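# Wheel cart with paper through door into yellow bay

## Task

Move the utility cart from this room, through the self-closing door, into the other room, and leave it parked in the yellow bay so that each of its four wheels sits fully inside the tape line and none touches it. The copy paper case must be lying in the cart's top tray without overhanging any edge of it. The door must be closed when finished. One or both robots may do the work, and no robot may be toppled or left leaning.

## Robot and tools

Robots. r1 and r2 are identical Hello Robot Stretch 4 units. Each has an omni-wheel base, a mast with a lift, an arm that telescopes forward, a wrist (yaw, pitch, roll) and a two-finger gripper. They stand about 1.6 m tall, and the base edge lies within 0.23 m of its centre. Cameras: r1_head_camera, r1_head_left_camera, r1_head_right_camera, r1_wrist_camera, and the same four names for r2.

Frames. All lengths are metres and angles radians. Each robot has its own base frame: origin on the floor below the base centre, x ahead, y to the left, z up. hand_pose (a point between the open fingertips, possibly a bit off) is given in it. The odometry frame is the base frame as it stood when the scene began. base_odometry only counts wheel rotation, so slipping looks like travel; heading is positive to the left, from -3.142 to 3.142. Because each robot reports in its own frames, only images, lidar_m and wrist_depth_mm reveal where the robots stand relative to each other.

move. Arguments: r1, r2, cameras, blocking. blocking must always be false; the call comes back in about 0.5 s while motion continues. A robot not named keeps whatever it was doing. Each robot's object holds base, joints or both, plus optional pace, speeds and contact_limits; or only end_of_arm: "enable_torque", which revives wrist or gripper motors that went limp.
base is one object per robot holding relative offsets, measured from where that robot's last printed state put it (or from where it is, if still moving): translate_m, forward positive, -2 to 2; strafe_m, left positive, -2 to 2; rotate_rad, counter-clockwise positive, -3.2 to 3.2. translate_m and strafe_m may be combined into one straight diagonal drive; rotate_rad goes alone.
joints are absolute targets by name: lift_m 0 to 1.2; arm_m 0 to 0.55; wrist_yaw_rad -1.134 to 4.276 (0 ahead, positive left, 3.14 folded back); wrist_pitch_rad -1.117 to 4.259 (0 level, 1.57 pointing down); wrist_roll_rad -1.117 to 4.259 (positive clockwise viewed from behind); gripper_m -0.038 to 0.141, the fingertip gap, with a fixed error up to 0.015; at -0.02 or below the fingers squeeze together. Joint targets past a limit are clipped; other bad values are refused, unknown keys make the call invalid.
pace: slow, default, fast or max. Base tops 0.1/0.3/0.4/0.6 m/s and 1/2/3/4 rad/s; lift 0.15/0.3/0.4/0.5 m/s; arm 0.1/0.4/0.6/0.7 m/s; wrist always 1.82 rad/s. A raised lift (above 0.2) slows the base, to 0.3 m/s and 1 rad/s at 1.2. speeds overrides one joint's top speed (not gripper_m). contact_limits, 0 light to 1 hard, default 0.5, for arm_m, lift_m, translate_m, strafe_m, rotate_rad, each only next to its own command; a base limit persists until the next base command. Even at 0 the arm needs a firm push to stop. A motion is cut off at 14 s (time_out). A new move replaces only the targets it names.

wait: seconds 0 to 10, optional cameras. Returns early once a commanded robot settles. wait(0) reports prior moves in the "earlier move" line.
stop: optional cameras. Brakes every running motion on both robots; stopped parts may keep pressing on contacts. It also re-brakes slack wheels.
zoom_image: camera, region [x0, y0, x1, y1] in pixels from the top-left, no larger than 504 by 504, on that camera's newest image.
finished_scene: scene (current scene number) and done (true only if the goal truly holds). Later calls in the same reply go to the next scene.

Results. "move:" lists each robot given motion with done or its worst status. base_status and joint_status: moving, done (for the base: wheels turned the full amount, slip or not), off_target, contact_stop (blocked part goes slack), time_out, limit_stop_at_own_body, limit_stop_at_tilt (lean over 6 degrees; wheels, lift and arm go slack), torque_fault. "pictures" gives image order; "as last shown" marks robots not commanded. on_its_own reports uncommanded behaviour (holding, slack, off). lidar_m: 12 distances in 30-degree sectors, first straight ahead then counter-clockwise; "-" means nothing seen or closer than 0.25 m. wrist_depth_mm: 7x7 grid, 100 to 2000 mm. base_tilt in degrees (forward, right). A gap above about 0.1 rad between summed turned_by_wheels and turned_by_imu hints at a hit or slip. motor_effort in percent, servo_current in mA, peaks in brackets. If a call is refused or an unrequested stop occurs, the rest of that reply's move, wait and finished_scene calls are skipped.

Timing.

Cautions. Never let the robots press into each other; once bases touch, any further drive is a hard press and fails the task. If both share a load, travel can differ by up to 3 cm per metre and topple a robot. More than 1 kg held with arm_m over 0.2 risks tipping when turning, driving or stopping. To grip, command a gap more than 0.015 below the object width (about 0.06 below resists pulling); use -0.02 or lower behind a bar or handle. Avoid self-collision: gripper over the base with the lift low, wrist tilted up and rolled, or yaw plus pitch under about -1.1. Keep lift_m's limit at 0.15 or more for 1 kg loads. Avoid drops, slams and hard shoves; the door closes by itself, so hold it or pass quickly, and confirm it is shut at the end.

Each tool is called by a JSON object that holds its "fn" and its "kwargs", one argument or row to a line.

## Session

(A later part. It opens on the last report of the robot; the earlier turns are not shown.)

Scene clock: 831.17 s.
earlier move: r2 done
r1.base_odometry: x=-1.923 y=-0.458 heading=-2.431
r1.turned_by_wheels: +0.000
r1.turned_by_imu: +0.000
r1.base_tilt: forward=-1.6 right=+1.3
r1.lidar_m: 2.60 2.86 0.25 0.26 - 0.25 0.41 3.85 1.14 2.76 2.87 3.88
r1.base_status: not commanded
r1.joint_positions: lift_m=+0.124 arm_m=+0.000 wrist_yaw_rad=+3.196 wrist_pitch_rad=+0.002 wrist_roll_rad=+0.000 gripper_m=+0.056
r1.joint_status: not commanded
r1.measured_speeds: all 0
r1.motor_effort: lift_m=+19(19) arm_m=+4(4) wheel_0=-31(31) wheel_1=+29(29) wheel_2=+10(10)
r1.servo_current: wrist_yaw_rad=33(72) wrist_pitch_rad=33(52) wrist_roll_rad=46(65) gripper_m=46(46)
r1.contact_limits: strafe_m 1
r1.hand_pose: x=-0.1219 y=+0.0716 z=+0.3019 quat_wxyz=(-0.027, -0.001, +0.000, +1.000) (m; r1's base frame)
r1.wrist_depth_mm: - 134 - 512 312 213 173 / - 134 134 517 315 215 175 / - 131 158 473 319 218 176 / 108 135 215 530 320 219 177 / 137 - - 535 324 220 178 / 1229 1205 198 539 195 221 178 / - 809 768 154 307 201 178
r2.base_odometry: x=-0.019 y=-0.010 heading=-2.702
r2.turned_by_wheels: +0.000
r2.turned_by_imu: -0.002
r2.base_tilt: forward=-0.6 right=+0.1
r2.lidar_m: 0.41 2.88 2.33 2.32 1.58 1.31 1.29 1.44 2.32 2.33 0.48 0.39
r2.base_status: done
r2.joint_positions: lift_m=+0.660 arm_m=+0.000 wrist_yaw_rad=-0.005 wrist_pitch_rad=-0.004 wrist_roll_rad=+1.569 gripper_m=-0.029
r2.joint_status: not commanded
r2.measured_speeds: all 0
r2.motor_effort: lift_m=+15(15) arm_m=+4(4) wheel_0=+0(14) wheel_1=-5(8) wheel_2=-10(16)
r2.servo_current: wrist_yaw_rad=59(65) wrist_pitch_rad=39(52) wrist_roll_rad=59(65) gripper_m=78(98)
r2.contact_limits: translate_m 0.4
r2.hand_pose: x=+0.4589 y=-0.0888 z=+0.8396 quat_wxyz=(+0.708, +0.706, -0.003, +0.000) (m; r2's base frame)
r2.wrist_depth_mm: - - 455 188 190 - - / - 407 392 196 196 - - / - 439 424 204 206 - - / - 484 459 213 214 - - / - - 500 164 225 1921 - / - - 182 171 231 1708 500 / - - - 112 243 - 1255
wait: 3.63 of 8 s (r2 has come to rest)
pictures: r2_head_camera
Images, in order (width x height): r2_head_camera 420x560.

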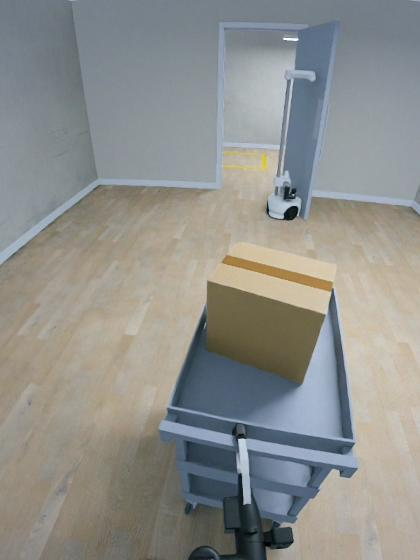

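{"fn": "move", "kwargs": {
  "r2": {"base":{"translate_m":0.2,"strafe_m":-0.22},"pace":"slow","contact_limits":{"translate_m":0.4}},
  "blocking": false,
  "cameras": []
}}

{"fn": "wait", "kwargs": {
  "seconds": 8,
  "cameras": ["r2_head_camera"]
}}

Scene clock: 856.20 s.
move: r2 moving
r1: as last shown
r1.lidar_m: 2.59 2.83 0.25 0.25 - 0.25 0.39 3.86 1.14 2.76 2.87 3.86
r1.servo_current: wrist_yaw_rad=59(72) wrist_pitch_rad=39(46) wrist_roll_rad=59(65) gripper_m=39(46)
r1.contact_limits: strafe_m 1
r1.wrist_depth_mm: - 135 - 508 312 213 174 / - 134 135 517 315 216 175 / - 131 158 473 320 218 176 / 108 135 214 530 322 219 177 / 137 - - 535 324 220 178 / 1229 1229 198 539 194 220 178 / - 820 759 154 307 202 178
r2.base_odometry: x=-0.030 y=-0.005 heading=-2.703
r2.turned_by_wheels: -0.001
r2.turned_by_imu: +0.000
r2.base_tilt: forward=-0.6 right=+0.0
r2.lidar_m: 0.41 2.88 2.35 2.37 1.62 1.33 1.32 1.49 2.33 2.32 0.48 0.39
r2.base_status: translate_m moving; strafe_m moving
r2.joint_positions: lift_m=+0.660 arm_m=+0.000 wrist_yaw_rad=-0.005 wrist_pitch_rad=-0.004 wrist_roll_rad=+1.569 gripper_m=-0.029
r2.joint_status: not commanded
r2.measured_speeds: translate_m=+0.033 strafe_m=-0.037 rotate_rad=-0.001 lift_m=+0.000 arm_m=+0.000 wrist_yaw_rad=+0.000 wrist_pitch_rad=+0.000 wrist_roll_rad=+0.000
r2.motor_effort: lift_m=+15(15) arm_m=+3(4) wheel_0=+8(11) wheel_1=-5(6) wheel_2=-13(15)
r2.servo_current: wrist_yaw_rad=52(65) wrist_pitch_rad=39(46) wrist_roll_rad=46(52) gripper_m=85(91)
r2.contact_limits: translate_m 0.4
r2.hand_pose: x=+0.4589 y=-0.0888 z=+0.8396 quat_wxyz=(+0.708, +0.706, -0.003, +0.000) (m; r2's base frame)
r2.wrist_depth_mm: - - 452 187 189 - - / - 402 387 196 196 - - / - 439 424 203 206 - - / - 484 459 212 214 - - / - - 496 200 224 1921 - / - - 182 171 230 1808 492 / - - - 112 242 - 1229
pictures: none
No camera images: "cameras" was empty.

Scene clock: 859.93 s.
earlier move: r2 done
r1.base_odometry: x=-1.923 y=-0.458 heading=-2.431
r1.turned_by_wheels: +0.000
r1.turned_by_imu: +0.000
r1.base_tilt: forward=-1.6 right=+1.3
r1.lidar_m: 2.35 2.87 0.25 0.25 - 0.25 0.39 3.85 1.15 2.78 2.84 3.86
r1.base_status: not commanded
r1.joint_positions: lift_m=+0.124 arm_m=+0.000 wrist_yaw_rad=+3.196 wrist_pitch_rad=+0.002 wrist_roll_rad=+0.000 gripper_m=+0.056
r1.joint_status: not commanded
r1.measured_speeds: all 0
r1.motor_effort: lift_m=+19(19) arm_m=+4(4) wheel_0=-31(32) wheel_1=+29(29) wheel_2=+10(10)
r1.servo_current: wrist_yaw_rad=52(72) wrist_pitch_rad=46(52) wrist_roll_rad=52(65) gripper_m=39(46)
r1.contact_limits: strafe_m 1
r1.hand_pose: x=-0.1219 y=+0.0716 z=+0.3019 quat_wxyz=(-0.027, -0.001, +0.000, +1.000) (m; r1's base frame)
r1.wrist_depth_mm: - 134 - 512 312 213 174 / - 135 135 517 317 216 175 / - 131 158 477 320 217 176 / 108 135 215 530 322 219 177 / 137 - - 535 324 220 178 / 1229 1255 198 539 194 220 178 / - 809 768 153 306 201 178
r2.base_odometry: x=-0.293 y=+0.104 heading=-2.702
r2.turned_by_wheels: +0.001
r2.turned_by_imu: +0.004
r2.base_tilt: forward=-0.7 right=+0.0
r2.lidar_m: 0.41 3.10 2.54 2.52 1.88 1.55 1.54 1.76 2.17 2.14 2.42 0.38
r2.base_status: done
r2.joint_positions: lift_m=+0.660 arm_m=+0.000 wrist_yaw_rad=+0.006 wrist_pitch_rad=-0.004 wrist_roll_rad=+1.569 gripper_m=-0.029
r2.joint_status: not commanded
r2.measured_speeds: all 0
r2.motor_effort: lift_m=+15(15) arm_m=+4(4) wheel_0=+10(15) wheel_1=-3(7) wheel_2=-2(15)
r2.servo_current: wrist_yaw_rad=52(65) wrist_pitch_rad=46(52) wrist_roll_rad=46(65) gripper_m=85(91)
r2.contact_limits: translate_m 0.4
r2.hand_pose: x=+0.4598 y=-0.0857 z=+0.8396 quat_wxyz=(+0.708, +0.706, +0.001, +0.003) (m; r2's base frame)
r2.wrist_depth_mm: - - 377 182 186 - - / - 402 384 193 194 - - / - 436 418 202 203 - - / - - 459 209 212 - - / - - 517 211 224 - - / - - 182 170 182 1756 496 / - - - 112 243 - 1281
wait: 3.73 of 8 s (r2 has come to rest)
pictures: r2_head_camera
Images, in order (width x height): r2_head_camera 420x560.

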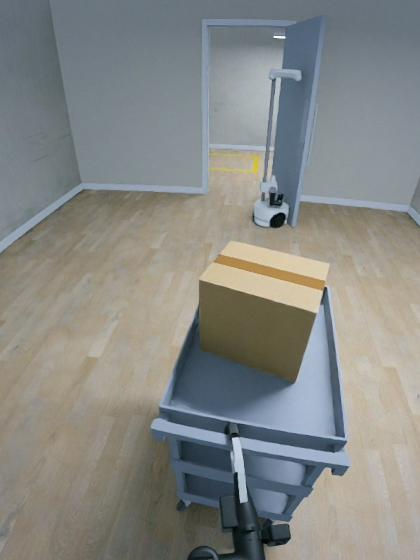

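{"fn": "move", "kwargs": {
  "r2": {"base":{"translate_m":0.06,"strafe_m":-0.36},"pace":"slow","contact_limits":{"translate_m":0.4}},
  "blocking": false,
  "cameras": []
}}

{"fn": "wait", "kwargs": {
  "seconds": 8,
  "cameras": ["r2_head_camera"]
}}

Scene clock: 873.33 s.
move: r2 moving
r1: as last shown
r1.lidar_m: 2.35 2.86 0.25 0.26 - 0.25 0.40 3.82 1.14 2.78 2.86 3.85
r1.motor_effort: lift_m=+19(19) arm_m=+4(4) wheel_0=-31(31) wheel_1=+29(29) wheel_2=+10(10)
r1.servo_current: wrist_yaw_rad=46(65) wrist_pitch_rad=46(52) wrist_roll_rad=39(59) gripper_m=39(46)
r1.contact_limits: strafe_m 1
r1.wrist_depth_mm: - 134 - 512 312 213 174 / - 134 135 517 315 216 175 / - 131 158 473 320 218 176 / 108 135 214 525 322 219 177 / 137 - - 539 324 220 178 / 1229 1205 198 544 194 220 178 / - 820 768 154 306 202 178
r2.base_odometry: x=-0.301 y=+0.115 heading=-2.701
r2.turned_by_wheels: +0.000
r2.turned_by_imu: +0.001
r2.base_tilt: forward=-0.7 right=+0.0
r2.lidar_m: 0.41 3.12 2.54 2.54 1.87 1.54 1.55 1.77 2.15 2.14 2.42 0.39
r2.base_status: translate_m moving; strafe_m moving
r2.joint_positions: lift_m=+0.660 arm_m=+0.000 wrist_yaw_rad=+0.007 wrist_pitch_rad=-0.004 wrist_roll_rad=+1.569 gripper_m=-0.029
r2.joint_status: not commanded
r2.measured_speeds: translate_m=+0.009 strafe_m=-0.051 rotate_rad=+0.000 lift_m=+0.000 arm_m=+0.000 wrist_yaw_rad=+0.000 wrist_pitch_rad=+0.000 wrist_roll_rad=+0.000
r2.motor_effort: lift_m=+15(15) arm_m=+4(4) wheel_0=+14(20) wheel_1=-7(7) wheel_2=-2(4)
r2.servo_current: wrist_yaw_rad=52(59) wrist_pitch_rad=39(46) wrist_roll_rad=46(52) gripper_m=85(91)
r2.contact_limits: translate_m 0.4
r2.hand_pose: x=+0.4599 y=-0.0855 z=+0.8396 quat_wxyz=(+0.708, +0.706, +0.001, +0.004) (m; r2's base frame)
r2.wrist_depth_mm: - - 379 183 186 - - / - 404 384 193 195 - - / - 436 424 202 202 - - / - 492 462 209 213 - - / - - 512 213 224 1863 - / - - 182 170 183 1808 500 / - - - 112 243 - 1255
pictures: none
No camera images: "cameras" was empty.

Scene clock: 877.70 s.
earlier move: r2 done
r1.base_odometry: x=-1.923 y=-0.458 heading=-2.431
r1.turned_by_wheels: +0.000
r1.turned_by_imu: +0.000
r1.base_tilt: forward=-1.6 right=+1.3
r1.lidar_m: 2.21 2.85 0.25 0.25 - 0.25 0.39 3.84 1.15 2.76 2.89 3.88
r1.base_status: not commanded
r1.joint_positions: lift_m=+0.124 arm_m=+0.000 wrist_yaw_rad=+3.196 wrist_pitch_rad=+0.002 wrist_roll_rad=+0.000 gripper_m=+0.056
r1.joint_status: not commanded
r1.measured_speeds: all 0
r1.motor_effort: lift_m=+19(19) arm_m=+4(4) wheel_0=-31(31) wheel_1=+29(29) wheel_2=+10(10)
r1.servo_current: wrist_yaw_rad=39(65) wrist_pitch_rad=52(52) wrist_roll_rad=39(72) gripper_m=39(52)
r1.contact_limits: strafe_m 1
r1.hand_pose: x=-0.1219 y=+0.0716 z=+0.3019 quat_wxyz=(-0.027, -0.001, +0.000, +1.000) (m; r1's base frame)
r1.wrist_depth_mm: - 134 - 508 314 214 174 / - 134 134 512 315 216 175 / - 131 158 473 319 218 176 / 108 135 214 530 322 220 177 / 137 - - 535 324 220 178 / 1229 1229 198 539 194 220 178 / - 809 768 154 307 202 178
r2.base_odometry: x=-0.500 y=+0.403 heading=-2.702
r2.turned_by_wheels: +0.000
r2.turned_by_imu: +0.003
r2.base_tilt: forward=-0.7 right=+0.1
r2.lidar_m: 0.36 0.39 2.86 2.84 2.08 1.68 1.64 1.88 1.82 1.81 2.01 0.43
r2.base_status: done
r2.joint_positions: lift_m=+0.660 arm_m=+0.000 wrist_yaw_rad=+0.007 wrist_pitch_rad=-0.004 wrist_roll_rad=+1.569 gripper_m=-0.029
r2.joint_status: not commanded
r2.measured_speeds: all 0
r2.motor_effort: lift_m=+15(15) arm_m=+4(4) wheel_0=+7(20) wheel_1=-5(8) wheel_2=-1(4)
r2.servo_current: wrist_yaw_rad=59(72) wrist_pitch_rad=39(52) wrist_roll_rad=59(65) gripper_m=85(91)
r2.contact_limits: translate_m 0.4
r2.hand_pose: x=+0.4599 y=-0.0854 z=+0.8396 quat_wxyz=(+0.708, +0.706, +0.001, +0.004) (m; r2's base frame)
r2.wrist_depth_mm: - - - 178 237 1863 - / - - - 237 235 - - / - - 442 176 234 - - / - 462 459 233 233 - - / - - 469 213 232 - - / - - 183 173 230 - - / - - - 112 227 - 535
wait: 4.37 of 8 s (r2 has come to rest)
pictures: r2_head_camera
Images, in order (width x height): r2_head_camera 420x560.

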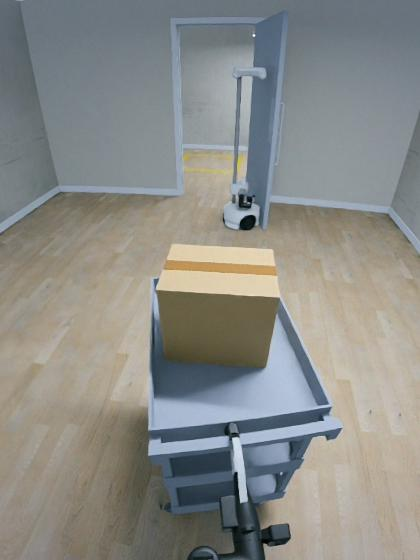

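{"fn": "move", "kwargs": {
  "r2": {"base":{"translate_m":0.25,"strafe_m":0.03},"pace":"slow","contact_limits":{"translate_m":0.4}},
  "blocking": false,
  "cameras": []
}}

{"fn": "wait", "kwargs": {
  "seconds": 8,
  "cameras": ["r2_head_camera"]
}}

Scene clock: 886.23 s.
move: r2 moving
r1: as last shown
r1.lidar_m: 2.19 2.83 0.25 0.25 - 0.25 0.38 3.84 1.15 2.75 2.86 3.85
r1.servo_current: wrist_yaw_rad=72(72) wrist_pitch_rad=52(52) wrist_roll_rad=39(59) gripper_m=33(46)
r1.contact_limits: strafe_m 1
r1.wrist_depth_mm: - 134 - 508 312 213 173 / - 134 135 512 315 216 175 / - 131 158 473 319 218 176 / 108 135 214 530 320 219 177 / 137 - - 535 324 220 178 / 1229 1229 198 544 194 220 178 / - 809 759 154 307 202 178
r2.base_odometry: x=-0.511 y=+0.397 heading=-2.702
r2.turned_by_wheels: +0.000
r2.turned_by_imu: +0.000
r2.base_tilt: forward=-0.8 right=+0.1
r2.lidar_m: 0.33 0.51 2.85 2.85 2.05 1.69 1.69 1.92 1.82 1.79 2.05 0.43
r2.base_status: translate_m moving; strafe_m moving
r2.joint_positions: lift_m=+0.660 arm_m=+0.000 wrist_yaw_rad=+0.000 wrist_pitch_rad=-0.004 wrist_roll_rad=+1.569 gripper_m=-0.029
r2.joint_status: not commanded
r2.measured_speeds: translate_m=+0.048 strafe_m=+0.005 rotate_rad=-0.007 lift_m=+0.000 arm_m=+0.000 wrist_yaw_rad=-0.051 wrist_pitch_rad=+0.000 wrist_roll_rad=+0.000
r2.motor_effort: lift_m=+15(15) arm_m=+4(4) wheel_0=+9(15) wheel_1=+8(9) wheel_2=-15(15)
r2.servo_current: wrist_yaw_rad=59(59) wrist_pitch_rad=39(52) wrist_roll_rad=52(52) gripper_m=85(91)
r2.contact_limits: translate_m 0.4
r2.hand_pose: x=+0.4593 y=-0.0874 z=+0.8396 quat_wxyz=(+0.708, +0.706, -0.001, +0.001) (m; r2's base frame)
r2.wrist_depth_mm: - - - 182 243 1921 1255 / - - - 239 239 - - / - - 452 178 236 - - / - 462 452 233 235 - - / - 469 466 206 230 - - / - - 182 172 181 - - / - - 488 112 223 - -
pictures: none
No camera images: "cameras" was empty.

Scene clock: 889.53 s.
earlier move: r2 done
r1.base_odometry: x=-1.923 y=-0.458 heading=-2.431
r1.turned_by_wheels: +0.000
r1.turned_by_imu: +0.000
r1.base_tilt: forward=-1.6 right=+1.3
r1.lidar_m: 1.98 2.88 0.25 0.25 - 0.25 0.40 3.85 1.13 2.76 2.88 3.87
r1.base_status: not commanded
r1.joint_positions: lift_m=+0.124 arm_m=+0.000 wrist_yaw_rad=+3.196 wrist_pitch_rad=+0.002 wrist_roll_rad=+0.000 gripper_m=+0.056
r1.joint_status: not commanded
r1.measured_speeds: all 0
r1.motor_effort: lift_m=+19(20) arm_m=+4(4) wheel_0=-31(31) wheel_1=+29(29) wheel_2=+10(10)
r1.servo_current: wrist_yaw_rad=39(72) wrist_pitch_rad=39(52) wrist_roll_rad=59(65) gripper_m=39(46)
r1.contact_limits: strafe_m 1
r1.hand_pose: x=-0.1219 y=+0.0716 z=+0.3019 quat_wxyz=(-0.027, -0.001, +0.000, +1.000) (m; r1's base frame)
r1.wrist_depth_mm: - 134 - 512 312 213 174 / - 135 135 512 317 216 175 / - 131 158 473 320 217 176 / 108 135 214 535 322 219 177 / 137 - - 539 324 220 178 / 1229 1229 198 539 195 220 178 / - 809 759 154 306 202 178
r2.base_odometry: x=-0.714 y=+0.270 heading=-2.702
r2.turned_by_wheels: -0.001
r2.turned_by_imu: -0.002
r2.base_tilt: forward=-0.7 right=+0.1
r2.lidar_m: 0.38 3.41 2.77 2.75 2.31 1.92 1.91 2.18 1.89 1.86 2.11 0.41
r2.base_status: done
r2.joint_positions: lift_m=+0.660 arm_m=+0.000 wrist_yaw_rad=-0.008 wrist_pitch_rad=-0.004 wrist_roll_rad=+1.569 gripper_m=-0.029
r2.joint_status: not commanded
r2.measured_speeds: all 0
r2.motor_effort: lift_m=+15(15) arm_m=+3(4) wheel_0=-2(15) wheel_1=+4(9) wheel_2=-10(20)
r2.servo_current: wrist_yaw_rad=46(65) wrist_pitch_rad=39(52) wrist_roll_rad=52(65) gripper_m=85(91)
r2.contact_limits: translate_m 0.4
r2.hand_pose: x=+0.4586 y=-0.0897 z=+0.8396 quat_wxyz=(+0.708, +0.706, -0.004, -0.001) (m; r2's base frame)
r2.wrist_depth_mm: - - - 204 204 - - / - 418 410 207 210 - - / - 442 433 158 215 - - / - 473 455 220 220 - - / - - 484 167 228 - - / - - 183 172 182 1921 512 / - - - 112 238 1921 1281
wait: 3.30 of 8 s (r2 has come to rest)
pictures: r2_head_camera
Images, in order (width x height): r2_head_camera 420x560.

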